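# Load a white part from the tote into the mould nest

## Task

Pick one white plastic part out of the blue tote and put it into the empty nest of the mould on the rotary table that sits closest to the arms. It must go in narrow end first and sit fully down in the nest. The tote must stay upright in its place with the remaining parts still inside. Finish by releasing, so that neither arm is in contact with any movable object.

## Robot and tools

ROBOT. Two arms, left_arm and right_arm, each with a parallel two-finger gripper. Each arm has six joints (waist, shoulder, elbow, wrist pitch, wrist yaw, wrist roll) plus the gripper. The gripper fingers extend along its own +z axis and close along its own y axis. The reported end_effector_position is the spot between the finger pads, a little under 1 cm behind the tips.

FRAME. Everything uses the scene frame: origin at table-top height halfway between the nominal arm bases, +x out across the table, +z up, and left_arm on the +y side. Arm names do not match image sides. Real bases sit slightly off nominal; a BASES line, if present, gives calibrated spots. Reported hand positions and orientations may be wrong by a few cm, worse at long reach.

ROW FORMAT (shared by execute_actions and move). One row is 14 numbers, each in [-1, 1]: for left_arm dx, dy, dz, rx, ry, rz, opening, then the same seven for right_arm. Both arms always appear even if one stays still. dx, dy, dz are an offset along the scene axes, and rx, ry, rz a single rotation vector about the gripper's own position; all are counted from that arm's Hand target at the start of the action or move, not from the previous row. Scale: 1.0 equals 0.6 m or 180 degrees. Six zeros re-command the current Hand target. Opening is absolute, not an offset: +1 fully open (about 87 mm gap), +0.5 about 69 mm, 0 about 43 mm, -0.5 about 18 mm, -1 closed. Every row sets an opening, so to keep a gripper unchanged, resend its current value; a 0 really means half-closed.

execute_actions(actions, cameras). actions is a list of actions; each action is a table of 1 to 15 rows, one row per control step of 1/30 s, and a short table repeats its last row to fill 15 steps. Repeating the same offset in a new action moves further. An empty list just reports state and images. cameras picks which images return: omitted/null/["all"] gives all, [] gives none; an unknown name invalidates the call. Names: cam_head_left, cam_head_right, cam_high, cam_low, cam_left_wrist, cam_right_wrist (all 896x504).

move(target, speed, blend, opening_speed, blocking, cameras). target is either one 14-number row or a list of up to 15 rows; every row is an offset from the Hand targets at the move's start, not from the previous target. The grippers travel straight lines and finish together, taking at least 0.5 s and at most 10 s (stopping short if longer). speed: m/s per path, 0.002 to 0.5, default 0.25, one value or one per target; rotation is capped at twice that in rad/s. blend: metres of corner rounding at intermediate targets, default 0 (stop at each). opening_speed: rate of opening change per second on the -1..+1 scale, at least 0.2. blocking=false returns after about 0.5 s while the move continues. Paths ignore obstacles and the other arm; faster moves lag, stray and hit harder, and targets set deeper past a contact press harder. Avoid paths close to an arm's own base; go around it. The result adds a move: line giving the ending (done, off_target, moving, held, fault) and limits that acted (paced = pose clipped, held = steps withheld). An arm not named in the ending is done, i.e. resting within 10 mm and 2 degrees; done does not tell you about contact.

wait(seconds): 0 to 10 s with arms holding their last command; a running move continues and the wait ends early if it finishes. stop(): brakes a running move; it needs room to brake. zoom_image(camera, region): region [x0, y0, x1, y1] in pixels of that camera's latest image, at most 504x504, origin top-left. finished_scene(scene): ends the current scene, irreversibly; give the scene number shown in results. Call it only once the part is seated and both grippers are clear.

CONTROL BEHAVIOUR. Each step the commanded pose is clipped to within 100 mm and 20 degrees of the measured pose, so one action may fall short. Hand target in results is the last commanded pose after clipping, and the base for the next offsets. Friction and gravity can leave the gripper low, short or tilted, especially at long reach; small moves may not happen or go sideways. Check position and orientation after each motion and correct. If a gripper rests short, send the gap as a new offset. If an arm is blocked and pressing, command its target back past the gripper to relieve it.

GRIPPING. grip_measured uses the same scale as opening. To hold a part, command about 0.04 below the reading at first contact for full force; less margin grips more gently. Readings can be off by about 1 mm. Close slowly; a fast close squeezes harder. Something may briefly tug a held part or nudge loose items, so grip firmly.

RESULTS also give joint positions, velocities ("within noise" means still), torques (offset, noisy; first three wrap at ±28 N m), Tool commands, and camera calibration lines (K, distortion, T_world_to_cam) which are approximate; wrist camera images may lag during motion.

AVOID: dropping the part or releasing it while moving; knocking the tote over or pulling it along; anything leaving the table; fast impacts; the arms colliding or squeezing each other (grippers and wrist cameras are not protected by the clearance check); long reaches held or loads held while idle, which heat motors (MOTOR HOT at 75 °C, fold-away fault at 90 °C). Joint ranges (rad): waist -2.618..3.054, shoulder 0..3.142, elbow 0..3.142 (straight at 2.901), wrist pitch and yaw -1.571..1.571, wrist roll -2.094..2.094.

Each tool is called after "Emit:" by a JSON object that holds its "op" and its "data", one argument or row to a line.

## Session

Emit:
{"op": "execute_actions", "data": {
  "actions": []
}}

Scene clock: 0.00 s.
left_arm: end_effector_position=(+0.1813, +0.0587, +0.1706) grip_measured=+1.000 end_effector_quat_wxyz=(+0.381, +0.107, +0.910, +0.125) | right_arm: end_effector_position=(+0.4298, -0.5410, +0.2845) grip_measured=+0.985 end_effector_quat_wxyz=(+0.454, -0.058, +0.884, +0.100)
Joint positions: left_arm=[-1.371 1.684 1.377 -1.277 -0.824 -1.154 1] | right_arm=[-0.527 1.9 1.947 -0.845 -0.654 -0.408 0.993]
Joint velocities: within noise
Joint torques (N m): no reading
Motor temperatures (°C): left_arm=[30 35 38 29 27 29 29] | right_arm=[31 41 36 30 27 28 31]
Heat: left arm: 38 °C; right arm: 41 °C.
Hand target: left_arm +0.1818, +0.0576, +0.1733; +0.383, +0.105, +0.910, +0.121 | right_arm +0.4302, -0.5411, +0.2951; +0.464, -0.063, +0.878, +0.093
Tool commands: left_gripper/opening=+1.0 right_gripper/opening=+1.0

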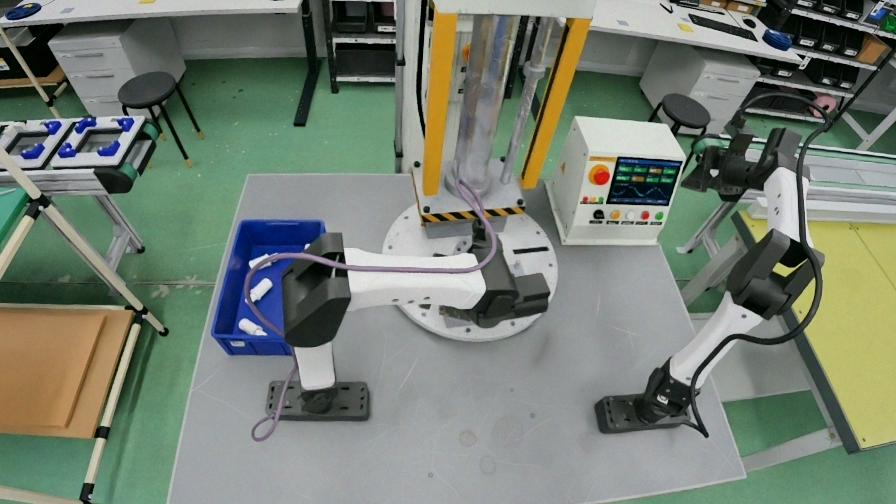

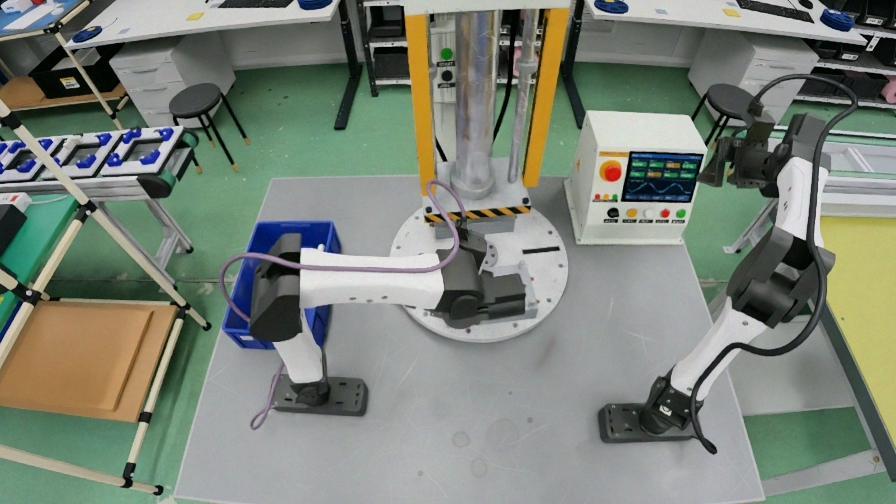

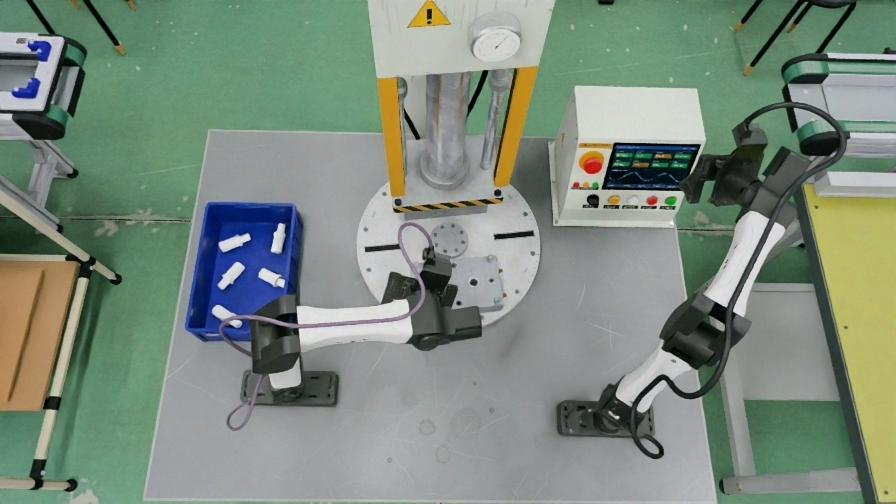

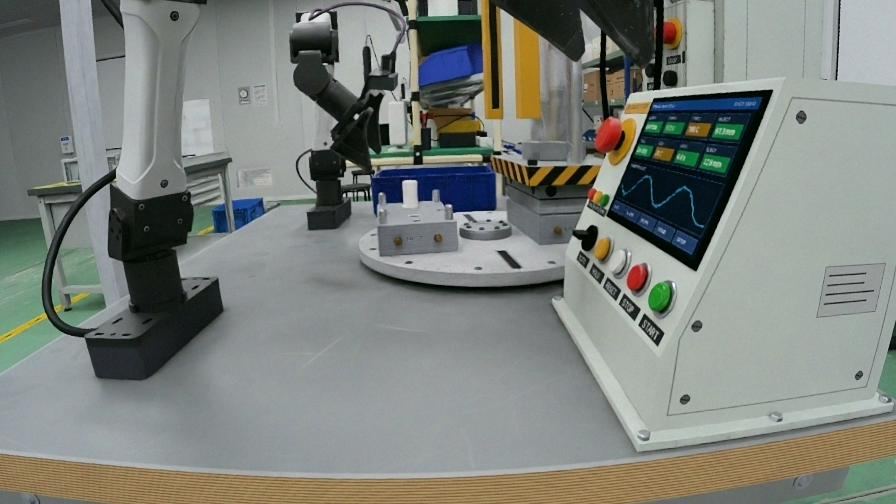

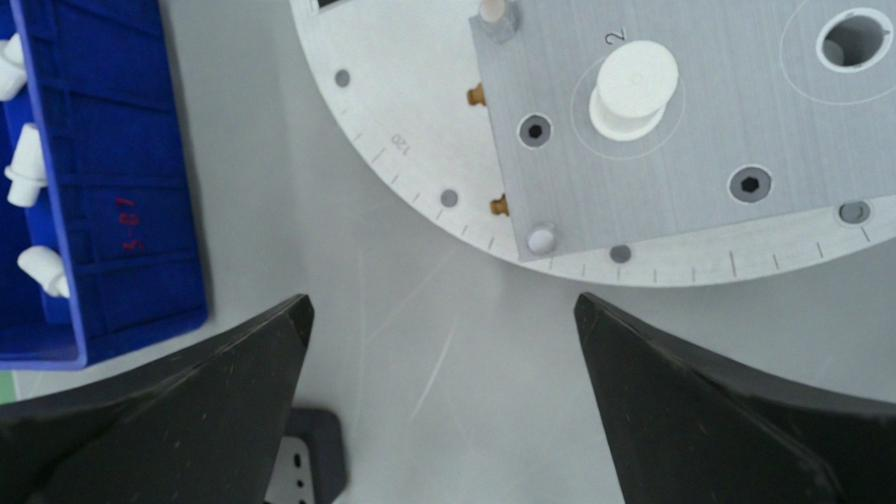

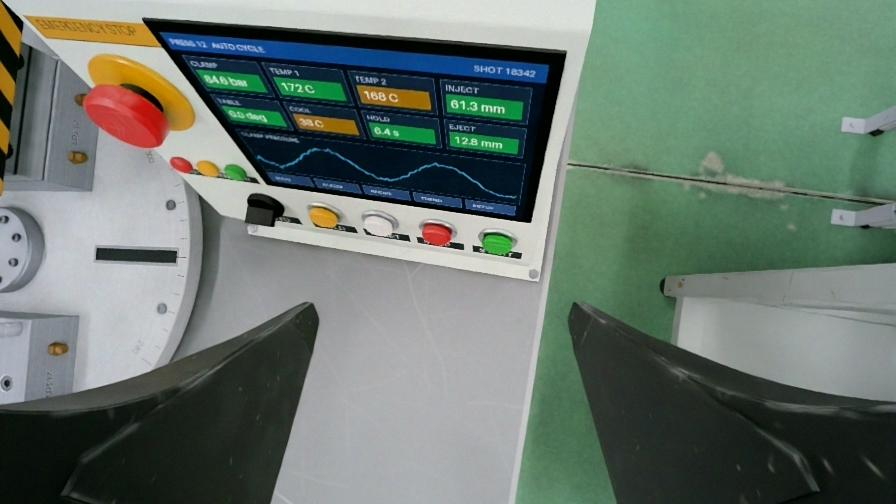

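Emit:
{"op": "zoom_image", "data": {
  "camera": "cam_high",
  "region": [180, 190, 320, 350]
}}

Emit:
{"op": "zoom_image", "data": {
  "camera": "cam_left_wrist",
  "region": [450, 0, 896, 300]
}}

Emit:
{"op": "zoom_image", "data": {
  "camera": "cam_low",
  "region": [340, 150, 600, 300]
}}

Scaled by 3.150 from the camera's 896x504 image, which has a finer 1280x720 frame.

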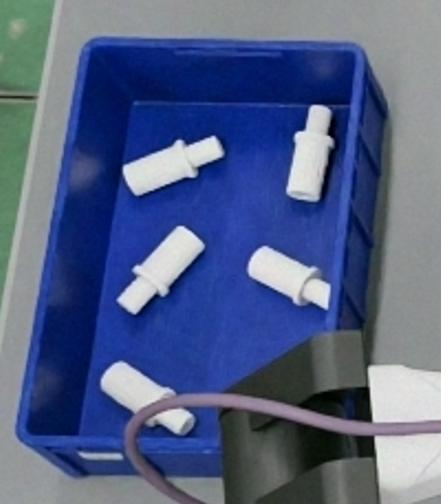

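Scaled by 1.130 from the camera's 896x504 image, which has a finer 1280x720 frame.

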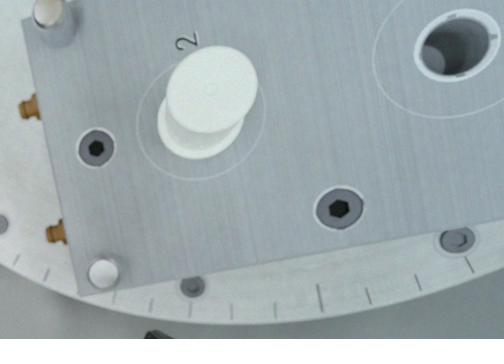

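Scaled by 1.938 from the camera's 896x504 image, which has a finer 1280x720 frame.

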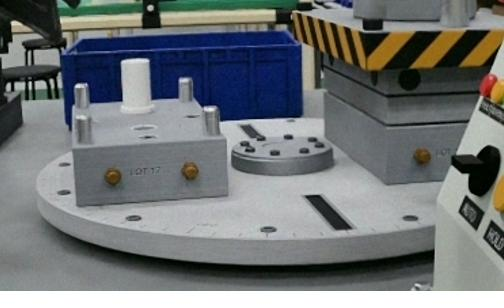

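Emit:
{"op": "move", "data": {
  "target": [0.165,0.715,0.21,0,0.265,-0.113,1,0,0,0,0,0,0,1]
}}

Scene clock: 46.03 s.
left_arm: end_effector_position=(+0.2795, +0.4844, +0.2971) grip_measured=+1.000 end_effector_quat_wxyz=(+0.099, +0.296, +0.943, +0.114) | right_arm: end_effector_position=(+0.4298, -0.5410, +0.2845) grip_measured=+0.985 end_effector_quat_wxyz=(+0.454, -0.058, +0.884, +0.100)
Joint positions: left_arm=[0.462 1.608 1.91 -1.572 -0.031 1.063 1] | right_arm=[-0.527 1.9 1.947 -0.845 -0.654 -0.408 0.993]
Joint velocities: within noise
Joint torques (N m): left_arm=[0.57 -4.4 8.7 0.72 0.05 0.06] | right_arm=[-0.24 -9.03 7.35 1.73 -0.25 -0.02]
Motor temperatures (°C): left_arm=[30 38 40 29 28 29 28] | right_arm=[31 49 41 32 27 28 31]
Heat: left arm: 40 °C; right arm: 49 °C.
Hand target: left_arm +0.2809, +0.4865, +0.2992; -0.001, +0.299, +0.954, +0.001 | right_arm +0.4302, -0.5411, +0.2951; +0.464, -0.063, +0.878, +0.093
Off the commanded pose: left_arm 0.003 m, 17 deg | right_arm 0.011 m, 2 deg.
joint sent to its limit (left arm) — joint 4 (wrist pitch), lower limit. The joint targets are off in orientation, not in position.
move: off_target (left_arm, right_arm)
camera_calibration:
cam_left_wrist: T_world_to_cam=[[-0.532856, -0.803466, -0.265531, 0.613717], [-0.707354, 0.250696, 0.66091, -0.0983022], [-0.464451, 0.539994, -0.70192, 0.211625], [0, 0, 0, 1]] pos_world=[0.355778, 0.403469, 0.376473]

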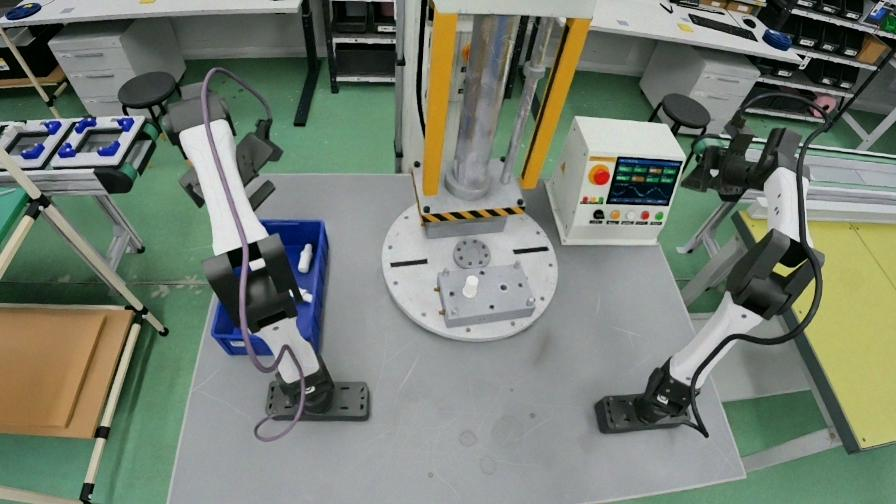

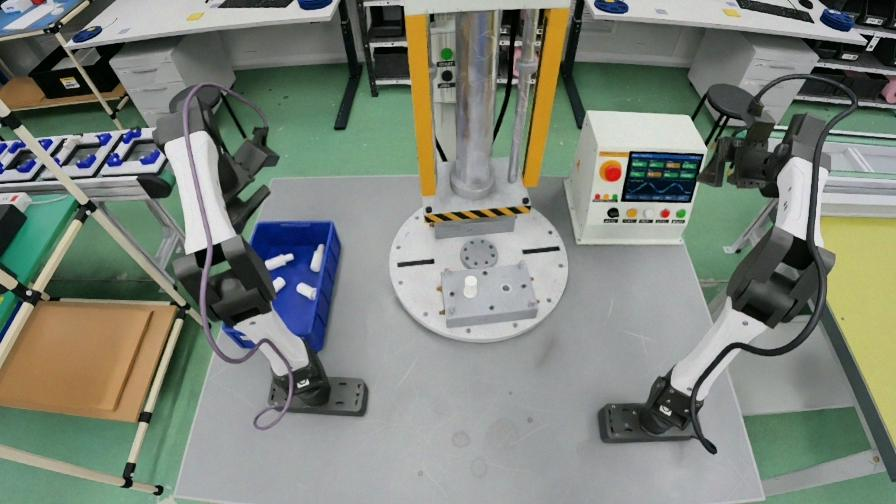

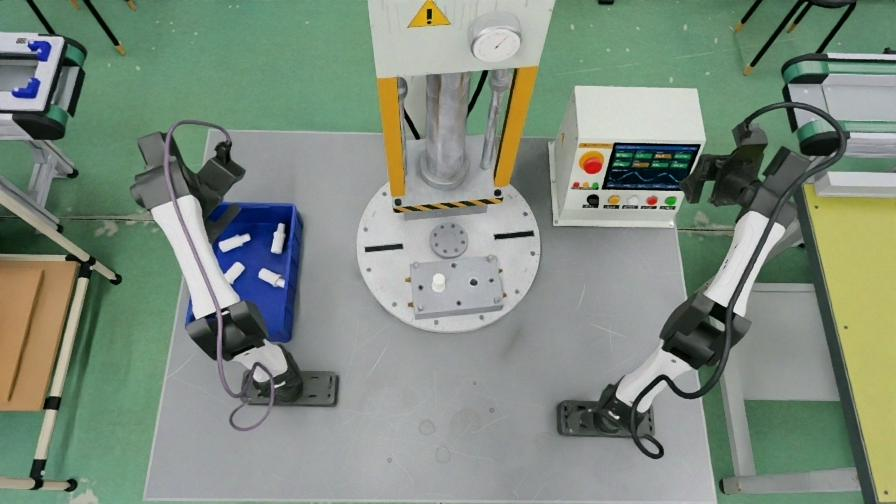

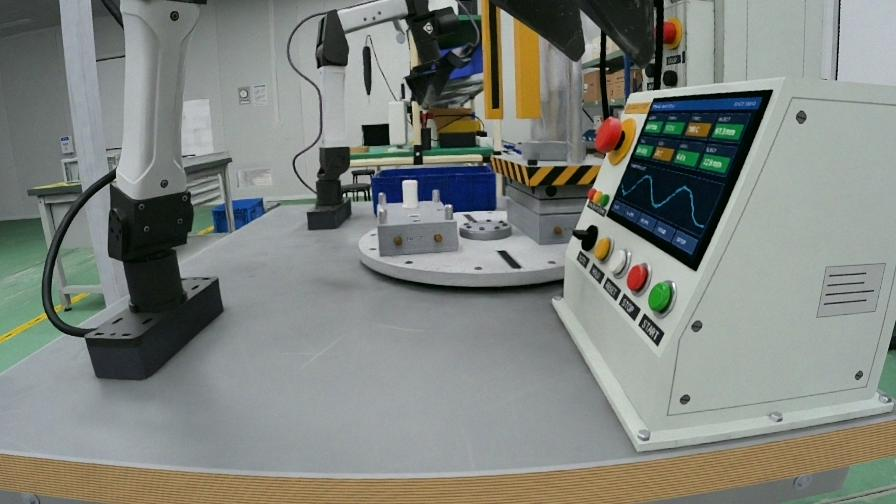

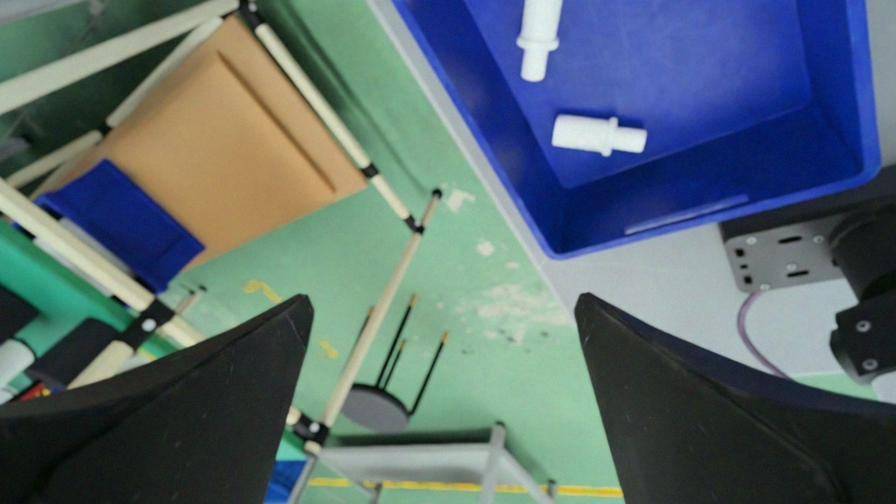

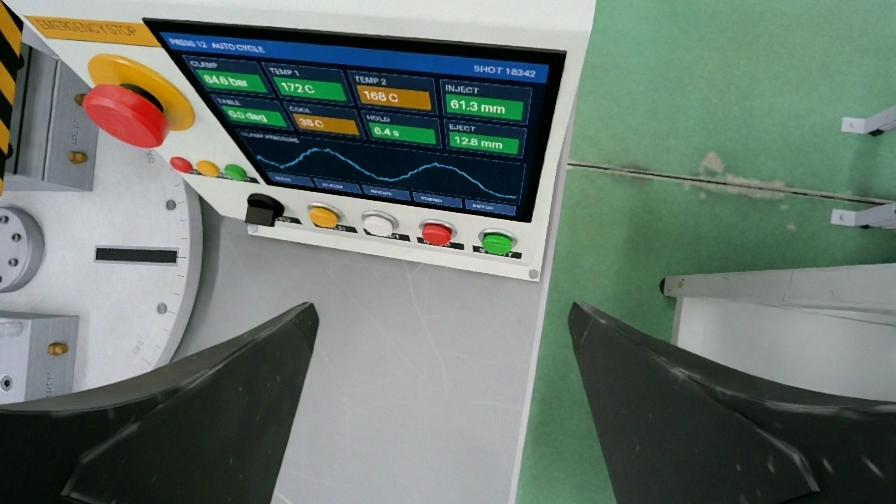

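Emit:
{"op": "move", "data": {
  "target": [0.037,-0.021,-0.248,0,0,0,0.4,0,0,0,0,0,0,1],
  "cameras": ["cam_left_wrist","cam_high"]
}}

Scene clock: 63.50 s.
left_arm: end_effector_position=(+0.2992, +0.4776, +0.1558) grip_measured=+0.400 end_effector_quat_wxyz=(-0.004, +0.300, +0.954, +0.007) | right_arm: end_effector_position=(+0.4298, -0.5410, +0.2845) grip_measured=+0.985 end_effector_quat_wxyz=(+0.454, -0.058, +0.884, +0.100)
Joint positions: left_arm=[0.426 1.809 1.578 -1.336 -0.017 1.024 0.7] | right_arm=[-0.527 1.9 1.947 -0.845 -0.654 -0.408 0.993]
Joint velocities: within noise
Joint torques (N m): left_arm=[0.12 -6.65 6.53 0.43 0.32 -0.08] | right_arm=[-0.39 -8.99 7.35 1.72 -0.23 -0.01]
Motor temperatures (°C): left_arm=[30 38 41 29 27 29 28] | right_arm=[31 51 42 33 27 28 31]
Heat: left arm: 41 °C; right arm: 51 °C.
Hand target: left_arm +0.3030, +0.4738, +0.1504; -0.001, +0.299, +0.954, +0.001 | right_arm +0.4302, -0.5411, +0.2951; +0.464, -0.063, +0.878, +0.093
Off the commanded pose: left_arm 0.008 m, 1 deg | right_arm 0.011 m, 2 deg.
move: off_target (right_arm)
camera_calibration:
cam_left_wrist: T_world_to_cam=[[-0.567632, -0.823276, -0.00329038, 0.560222], [-0.517567, 0.353738, 0.779098, -0.113703], [-0.640249, 0.443944, -0.626893, 0.212021], [0, 0, 0, 1]] pos_world=[0.394898, 0.407312, 0.223344]
Images, in order (width x height): cam_high 896x504, cam_left_wrist 896x504.

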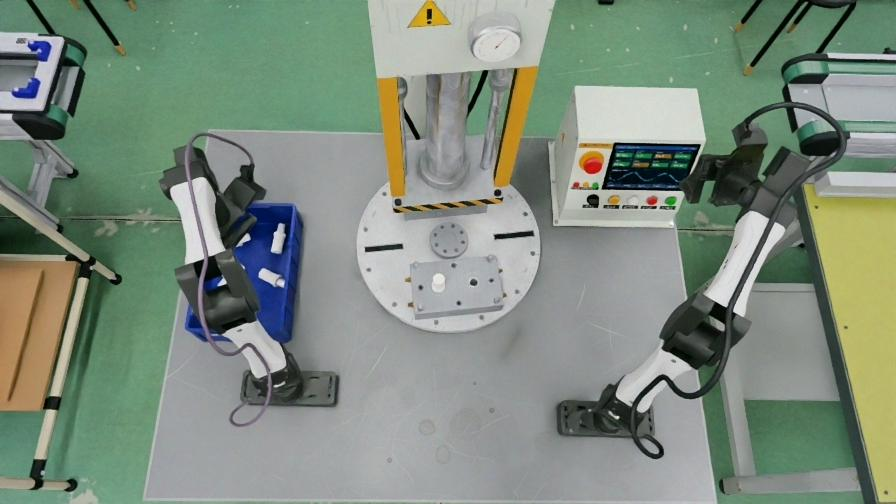

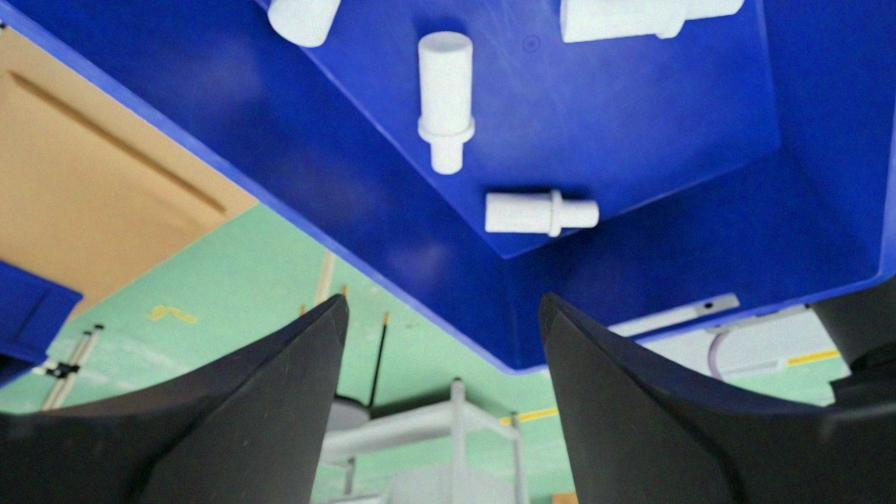

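Emit:
{"op": "move", "data": {
  "target": [0.006,-0.007,-0.16,0,0,0,0.4,0,0,0,0,0,0,1],
  "speed": 0.15,
  "cameras": ["cam_left_wrist","cam_high","cam_head_right"]
}}

Scene clock: 79.40 s.
left_arm: end_effector_position=(+0.3057, +0.4747, +0.0625) grip_measured=+0.400 end_effector_quat_wxyz=(+0.000, +0.300, +0.954, +0.010) | right_arm: end_effector_position=(+0.4298, -0.5410, +0.2845) grip_measured=+0.985 end_effector_quat_wxyz=(+0.454, -0.058, +0.884, +0.100)
Joint positions: left_arm=[0.411 1.878 1.29 -0.97 -0.016 1.008 0.7] | right_arm=[-0.527 1.9 1.947 -0.845 -0.654 -0.408 0.993]
Joint velocities: within noise
Joint torques (N m): left_arm=[0.08 -6.41 5.87 0.46 0.31 -0.08] | right_arm=[-0.27 -8.92 7.38 1.75 -0.23 -0.01]
Motor temperatures (°C): left_arm=[30 40 42 29 27 29 28] | right_arm=[31 52 43 33 27 28 31]
Heat: left arm: 42 °C; right arm: 52 °C.
Hand target: left_arm +0.3066, +0.4697, +0.0543; -0.001, +0.299, +0.954, +0.001 | right_arm +0.4302, -0.5411, +0.2951; +0.464, -0.063, +0.878, +0.093
Off the commanded pose: left_arm 0.010 m, 1 deg | right_arm 0.011 m, 2 deg.
move: off_target (right_arm)
camera_calibration:
cam_left_wrist: T_world_to_cam=[[-0.566941, -0.823682, -0.0112283, 0.561689], [-0.525478, 0.351123, 0.774974, -0.0327416], [-0.63439, 0.445265, -0.631893, 0.156912], [0, 0, 0, 1]] pos_world=[0.400783, 0.404282, 0.130832]
Images, in order (width x height): cam_head_right 896x504, cam_high 896x504, cam_left_wrist 896x504.

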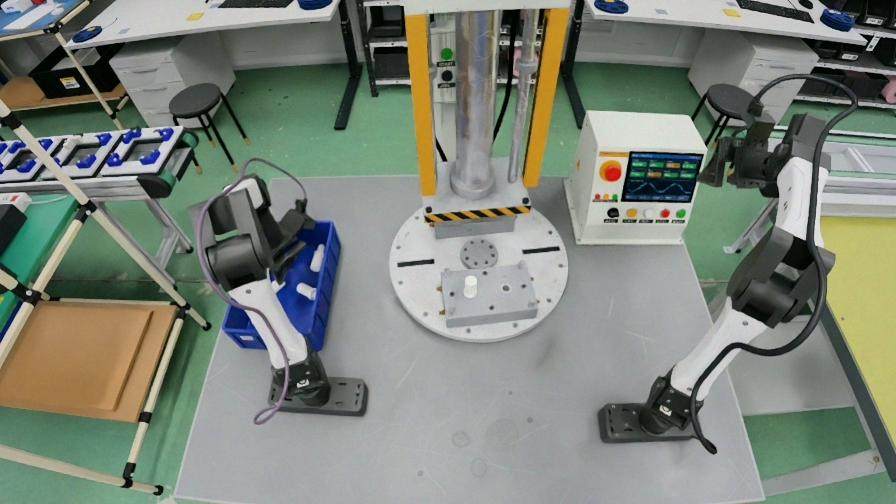

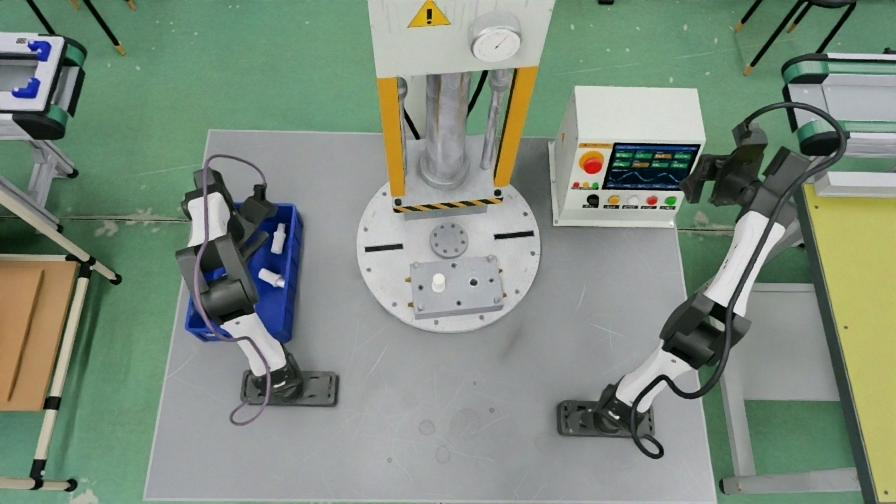

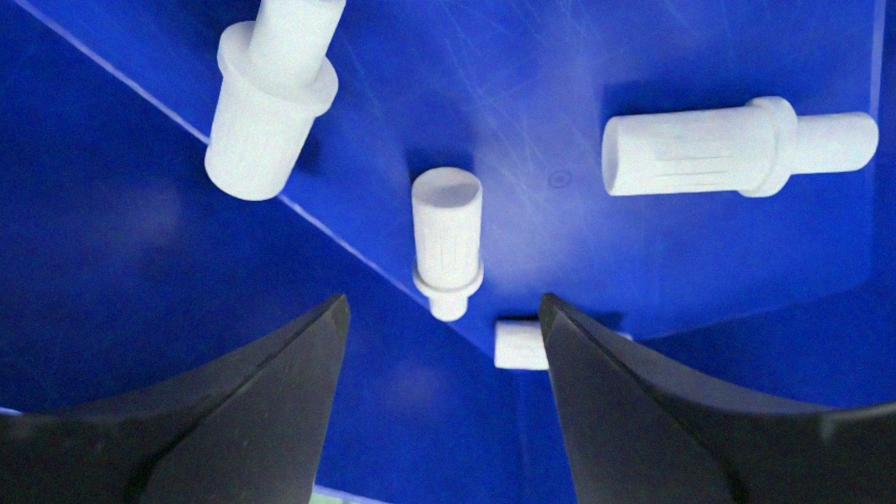

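Emit:
{"op": "move", "data": {
  "target": [-0.005,-0.0045,-0.058,0,0,0,0.2,0,0,0,0,0,0,1],
  "speed": 0.08,
  "cameras": ["cam_left_wrist"]
}}

Emit:
{"op": "zoom_image", "data": {
  "camera": "cam_left_wrist",
  "region": [200, 150, 700, 430]
}}

Scene clock: 88.60 s.
left_arm: end_effector_position=(+0.3036, +0.4727, +0.0285) grip_measured=+0.200 end_effector_quat_wxyz=(+0.000, +0.300, +0.954, +0.010) | right_arm: end_effector_position=(+0.4298, -0.5410, +0.2845) grip_measured=+0.985 end_effector_quat_wxyz=(+0.454, -0.058, +0.884, +0.100)
Joint positions: left_arm=[0.408 1.919 1.199 -0.837 -0.016 1.005 0.6] | right_arm=[-0.527 1.9 1.947 -0.845 -0.654 -0.408 0.993]
Joint velocities: within noise
Joint torques (N m): left_arm=[0.03 -6.32 5.48 0.46 0.31 -0.08] | right_arm=[-0.21 -8.99 7.36 1.75 -0.24 -0.02]
Motor temperatures (°C): left_arm=[30 40 42 29 27 29 28] | right_arm=[31 52 43 33 27 28 31]
Heat: left arm: 42 °C; right arm: 52 °C.
Hand target: left_arm +0.3036, +0.4670, +0.0196; -0.001, +0.299, +0.954, +0.001 | right_arm +0.4302, -0.5411, +0.2951; +0.464, -0.063, +0.878, +0.093
Off the commanded pose: left_arm 0.011 m, 1 deg | right_arm 0.011 m, 2 deg.
move: off_target (left_arm, right_arm)
camera_calibration:
cam_left_wrist: T_world_to_cam=[[-0.566296, -0.824107, -0.0125345, 0.558487], [-0.526893, 0.350283, 0.774394, -0.00595179], [-0.633792, 0.44514, -0.63258, 0.134894], [0, 0, 0, 1]] pos_world=[0.398628, 0.402291, 0.0969404]
Images, in order (width x height): cam_left_wrist 896x504.

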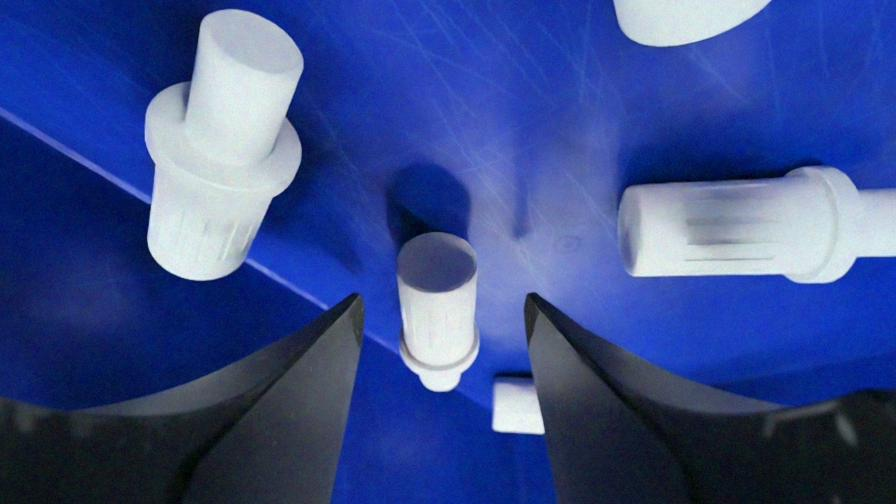

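Scaled by 1.008 from the camera's 896x504 image, which has a finer 1280x720 frame.

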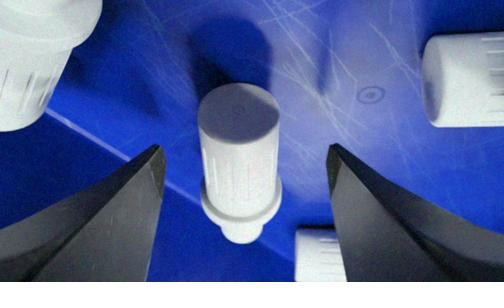

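Emit:
{"op": "move", "data": {
  "target": [
    [-0.001,-0.001,-0.018,0,0,0,0.2,0,0,0,0,0,0,1],
    [-0.001,-0.001,-0.018,0,0,0,-0.5,0,0,0,0,0,0,1]
  ],
  "speed": 0.05,
  "opening_speed": 0.4,
  "cameras": ["cam_left_wrist"]
}}

Scene clock: 100.20 s.
left_arm: end_effector_position=(+0.3033, +0.4721, +0.0199) grip_measured=-0.345 end_effector_quat_wxyz=(+0.002, +0.299, +0.954, +0.010) | right_arm: end_effector_position=(+0.4298, -0.5410, +0.2845) grip_measured=+0.985 end_effector_quat_wxyz=(+0.454, -0.058, +0.884, +0.100)
Joint positions: left_arm=[0.408 1.932 1.179 -0.803 -0.013 1.004 0.327] | right_arm=[-0.527 1.9 1.947 -0.845 -0.654 -0.408 0.993]
Joint velocities: within noise
Joint torques (N m): left_arm=[-0.06 -6.01 5.04 0.53 0.29 -0.09] | right_arm=[-0.39 -9.01 7.42 1.73 -0.22 0]
Motor temperatures (°C): left_arm=[30 40 41 29 27 29 28] | right_arm=[31 53 43 33 27 28 31]
Heat: left arm: 41 °C; right arm: 53 °C.
Hand target: left_arm +0.3030, +0.4665, +0.0088; -0.001, +0.299, +0.954, +0.001 | right_arm +0.4302, -0.5411, +0.2951; +0.464, -0.063, +0.878, +0.093
Off the commanded pose: left_arm 0.013 m, 1 deg | right_arm 0.011 m, 2 deg.
move: off_target (left_arm, right_arm); target 2's new opening was sent with left_arm's hand 0.013 m and 1 deg from that target
camera_calibration:
cam_left_wrist: T_world_to_cam=[[-0.56567, -0.82454, -0.0122581, 0.557767], [-0.52866, 0.351195, 0.772775, 0.000880187], [-0.632879, 0.443616, -0.634562, 0.130031], [0, 0, 0, 1]] pos_world=[0.398271, 0.401909, 0.0886695]
Images, in order (width x height): cam_left_wrist 896x504.

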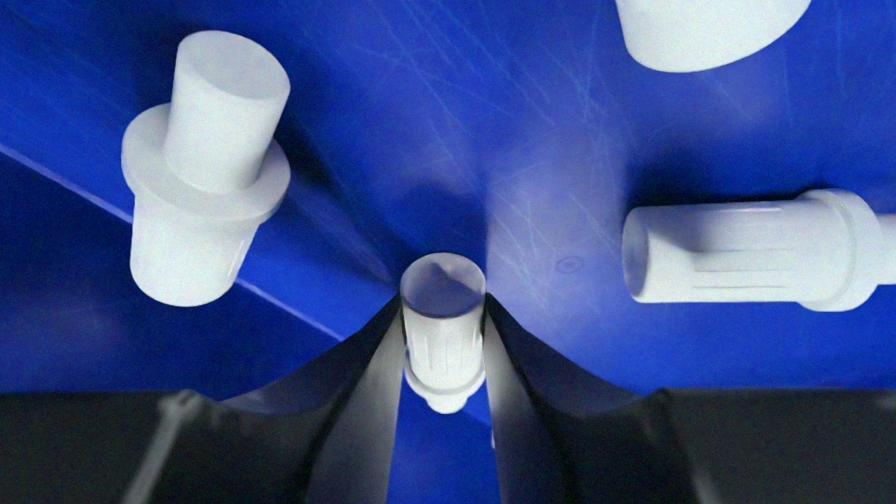

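Emit:
{"op": "move", "data": {
  "target": [0,0,0.4,0,0,0,-0.5,0,0,0,0,0,0,1],
  "speed": 0.15,
  "cameras": ["cam_left_wrist","cam_low","cam_high"]
}}

Scene clock: 108.67 s.
left_arm: end_effector_position=(+0.3044, +0.4684, +0.2363) grip_measured=-0.345 end_effector_quat_wxyz=(+0.031, +0.303, +0.952, +0.033) | right_arm: end_effector_position=(+0.4298, -0.5410, +0.2845) grip_measured=+0.985 end_effector_quat_wxyz=(+0.454, -0.058, +0.884, +0.100)
Joint positions: left_arm=[0.397 1.781 1.873 -1.572 -0.012 1.001 0.327] | right_arm=[-0.527 1.9 1.947 -0.845 -0.654 -0.408 0.993]
Joint velocities: within noise
Joint torques (N m): left_arm=[0.16 -8.8 8.68 0.34 0.11 -0.08] | right_arm=[-0.28 -8.98 7.34 1.73 -0.23 0]
Motor temperatures (°C): left_arm=[30 40 41 29 27 29 29] | right_arm=[31 53 44 34 27 28 31]
Heat: left arm: 41 °C; right arm: 53 °C.
Hand target: left_arm +0.3030, +0.4664, +0.2487; -0.001, +0.299, +0.954, +0.001 | right_arm +0.4302, -0.5411, +0.2951; +0.464, -0.063, +0.878, +0.093
Off the commanded pose: left_arm 0.013 m, 5 deg | right_arm 0.011 m, 2 deg.
joint sent to its limit (left arm) — joint 4 (wrist pitch), lower limit. The joint targets are off in orientation, not in position.
move: off_target (left_arm, right_arm)
camera_calibration:
cam_left_wrist: T_world_to_cam=[[-0.569593, -0.818557, -0.074355, 0.571047], [-0.578956, 0.335357, 0.743199, -0.134781], [-0.583415, 0.46637, -0.664926, 0.251108], [0, 0, 0, 1]] pos_world=[0.393733, 0.395525, 0.309597]
Images, in order (width x height): cam_high 896x504, cam_low 896x504, cam_left_wrist 896x504.

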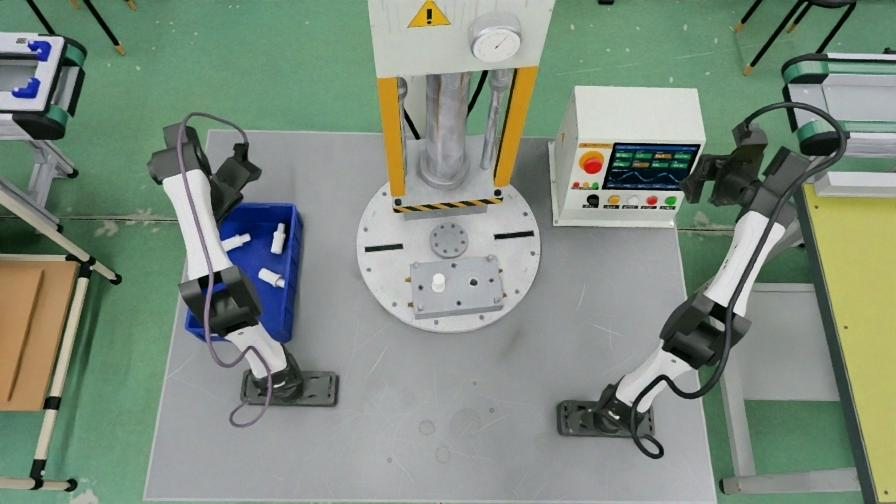

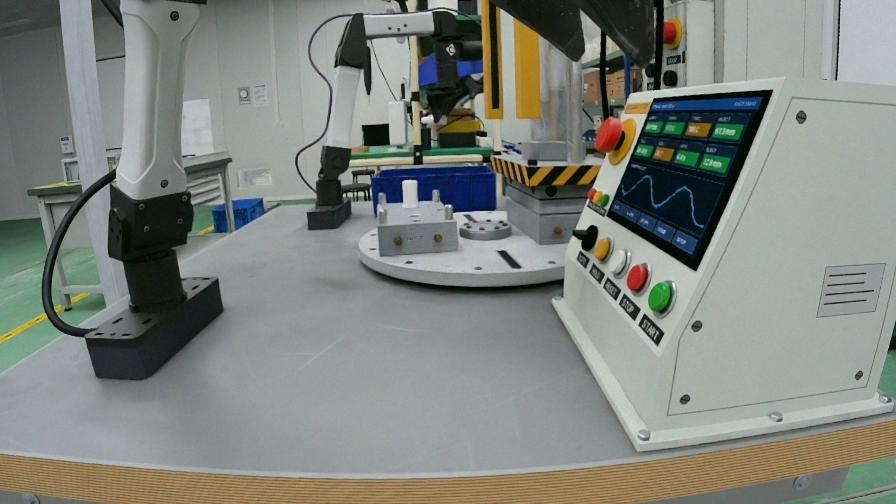

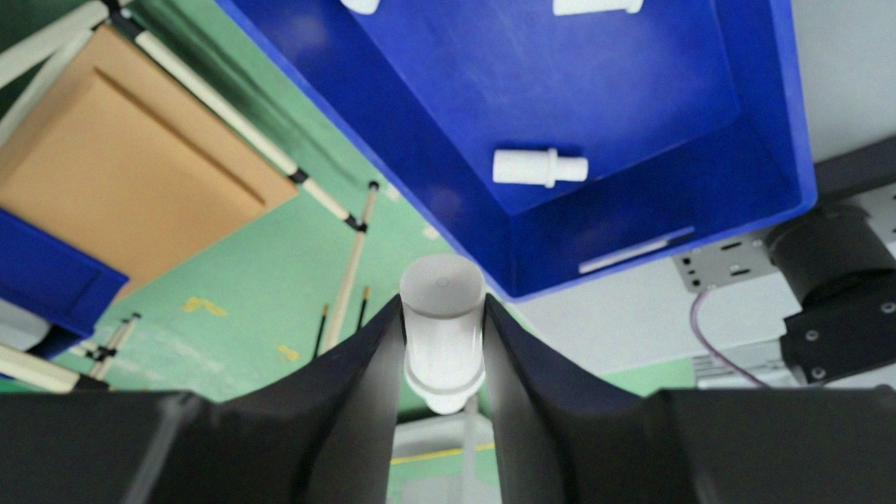

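Emit:
{"op": "move", "data": {
  "target": [
    [-0.038,-0.611,0.06,0,0,0,-0.5,0,0,0,0,0,0,1],
    [-0.222,-0.827,0.05,-0.231,-0.445,0.065,-0.5,0,0,0,0,0,0,1]
  ],
  "speed": [0.25,0.4],
  "blend": [0.05,0]
}}

Scene clock: 172.23 s.
left_arm: end_effector_position=(+0.1730, -0.0267, +0.2864) grip_measured=-0.345 end_effector_quat_wxyz=(+0.696, +0.109, +0.698, -0.127) | right_arm: end_effector_position=(+0.4298, -0.5410, +0.2845) grip_measured=+0.985 end_effector_quat_wxyz=(+0.454, -0.058, +0.884, +0.100)
Joint positions: left_arm=[-1.629 1.385 0.83 0.56 -1.307 -0.021 0.327] | right_arm=[-0.527 1.9 1.947 -0.845 -0.654 -0.408 0.993]
Joint velocities: within noise
Joint torques (N m): left_arm=[0.01 -3.58 6.72 1.5 0.16 0.11] | right_arm=[-0.39 -9.02 7.31 1.75 -0.24 0]
Motor temperatures (°C): left_arm=[30 45 43 29 27 29 29] | right_arm=[31 55 45 34 27 28 31]
Heat: left arm: 45 °C; right arm: 55 °C.
Hand target: left_arm +0.1698, -0.0298, +0.2787; +0.696, +0.122, +0.697, -0.123 | right_arm +0.4302, -0.5411, +0.2951; +0.464, -0.063, +0.878, +0.093
Off the commanded pose: left_arm 0.009 m, 2 deg | right_arm 0.011 m, 2 deg.
move: off_target (right_arm)
camera_calibration:
cam_left_wrist: T_world_to_cam=[[-0.335255, -0.941591, 0.0317751, 0.0204228], [-0.732274, 0.23921, -0.637615, 0.337381], [0.592772, -0.237032, -0.769699, 0.24638], [0, 0, 0, 1]] pos_world=[0.107855, -0.00307511, 0.404109]

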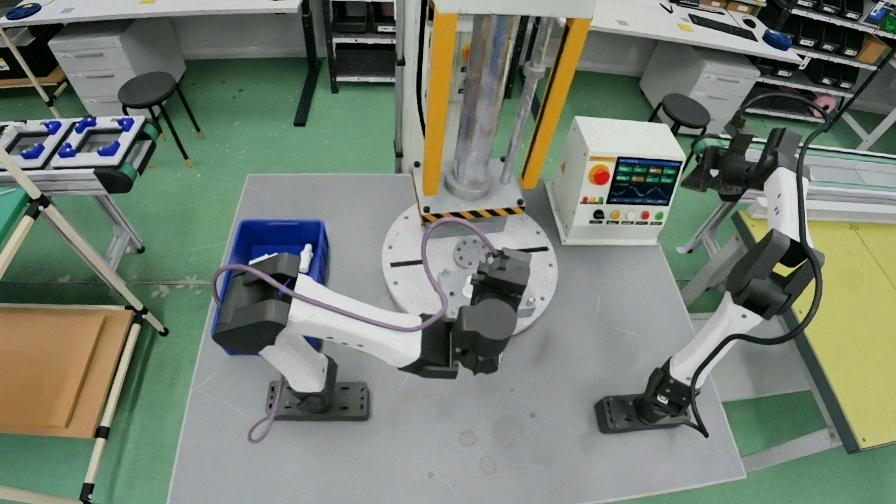

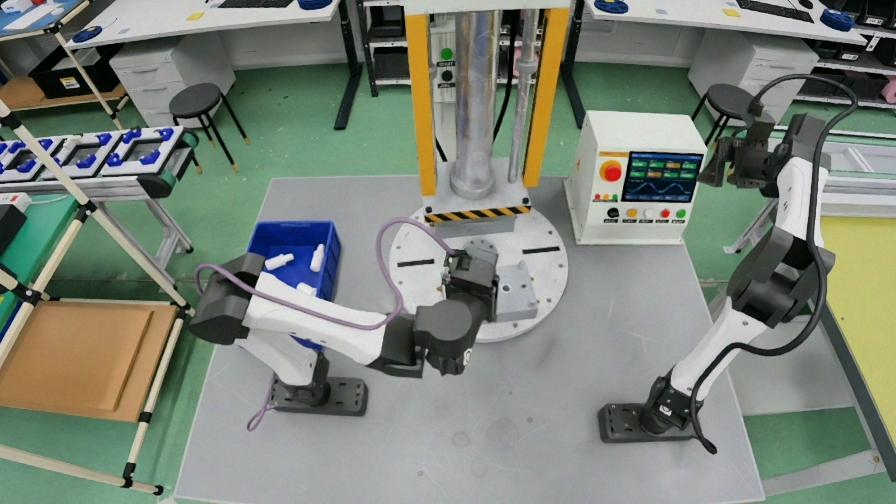

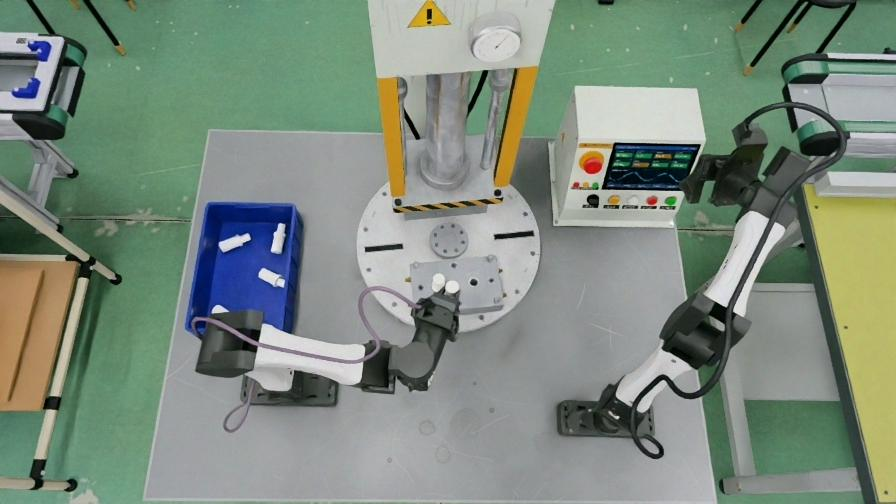

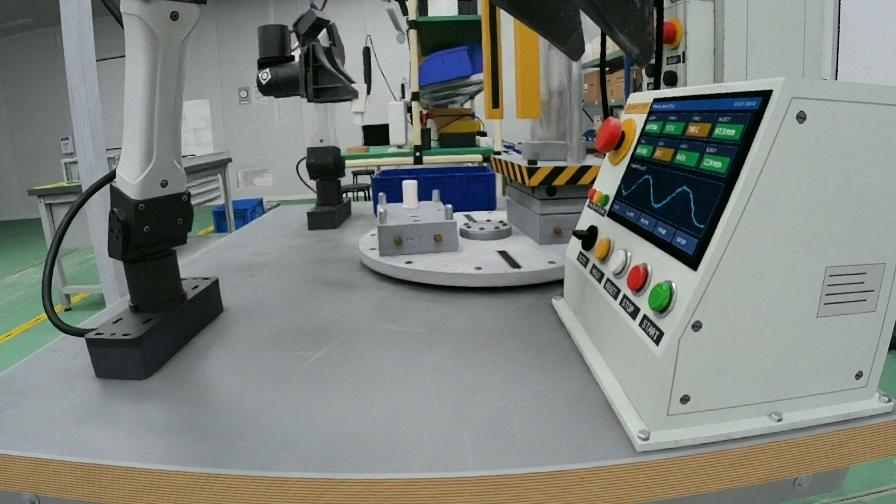

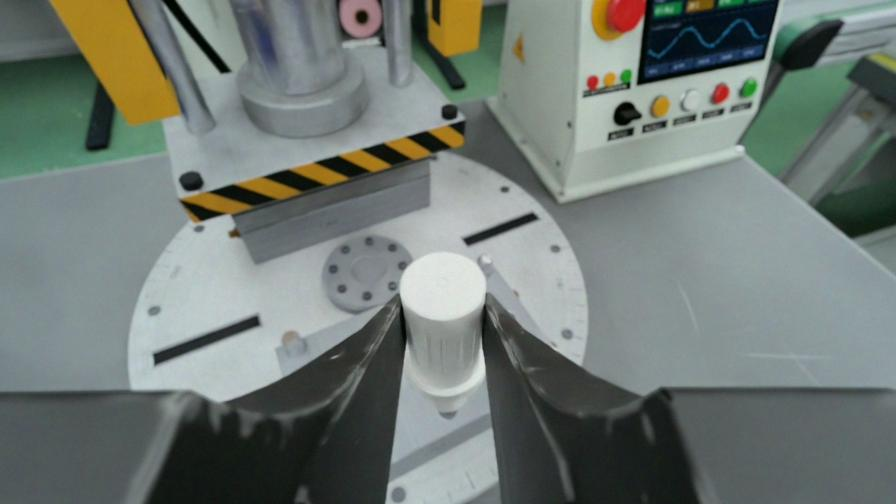

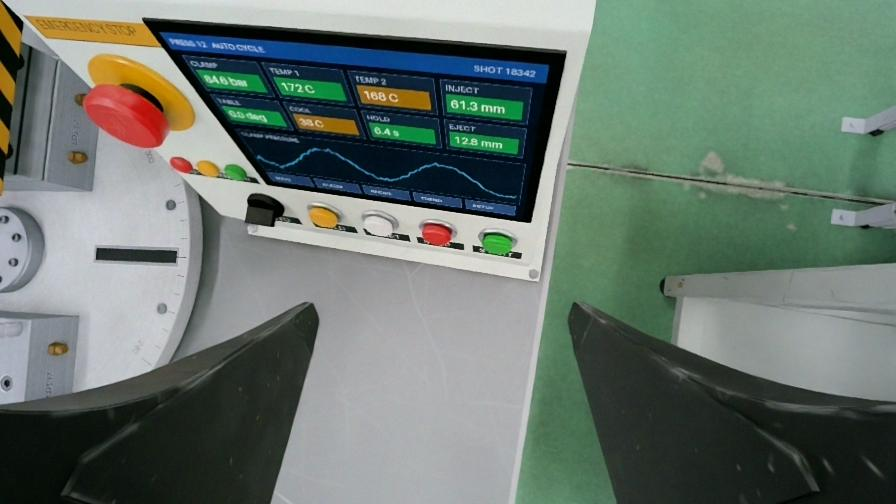

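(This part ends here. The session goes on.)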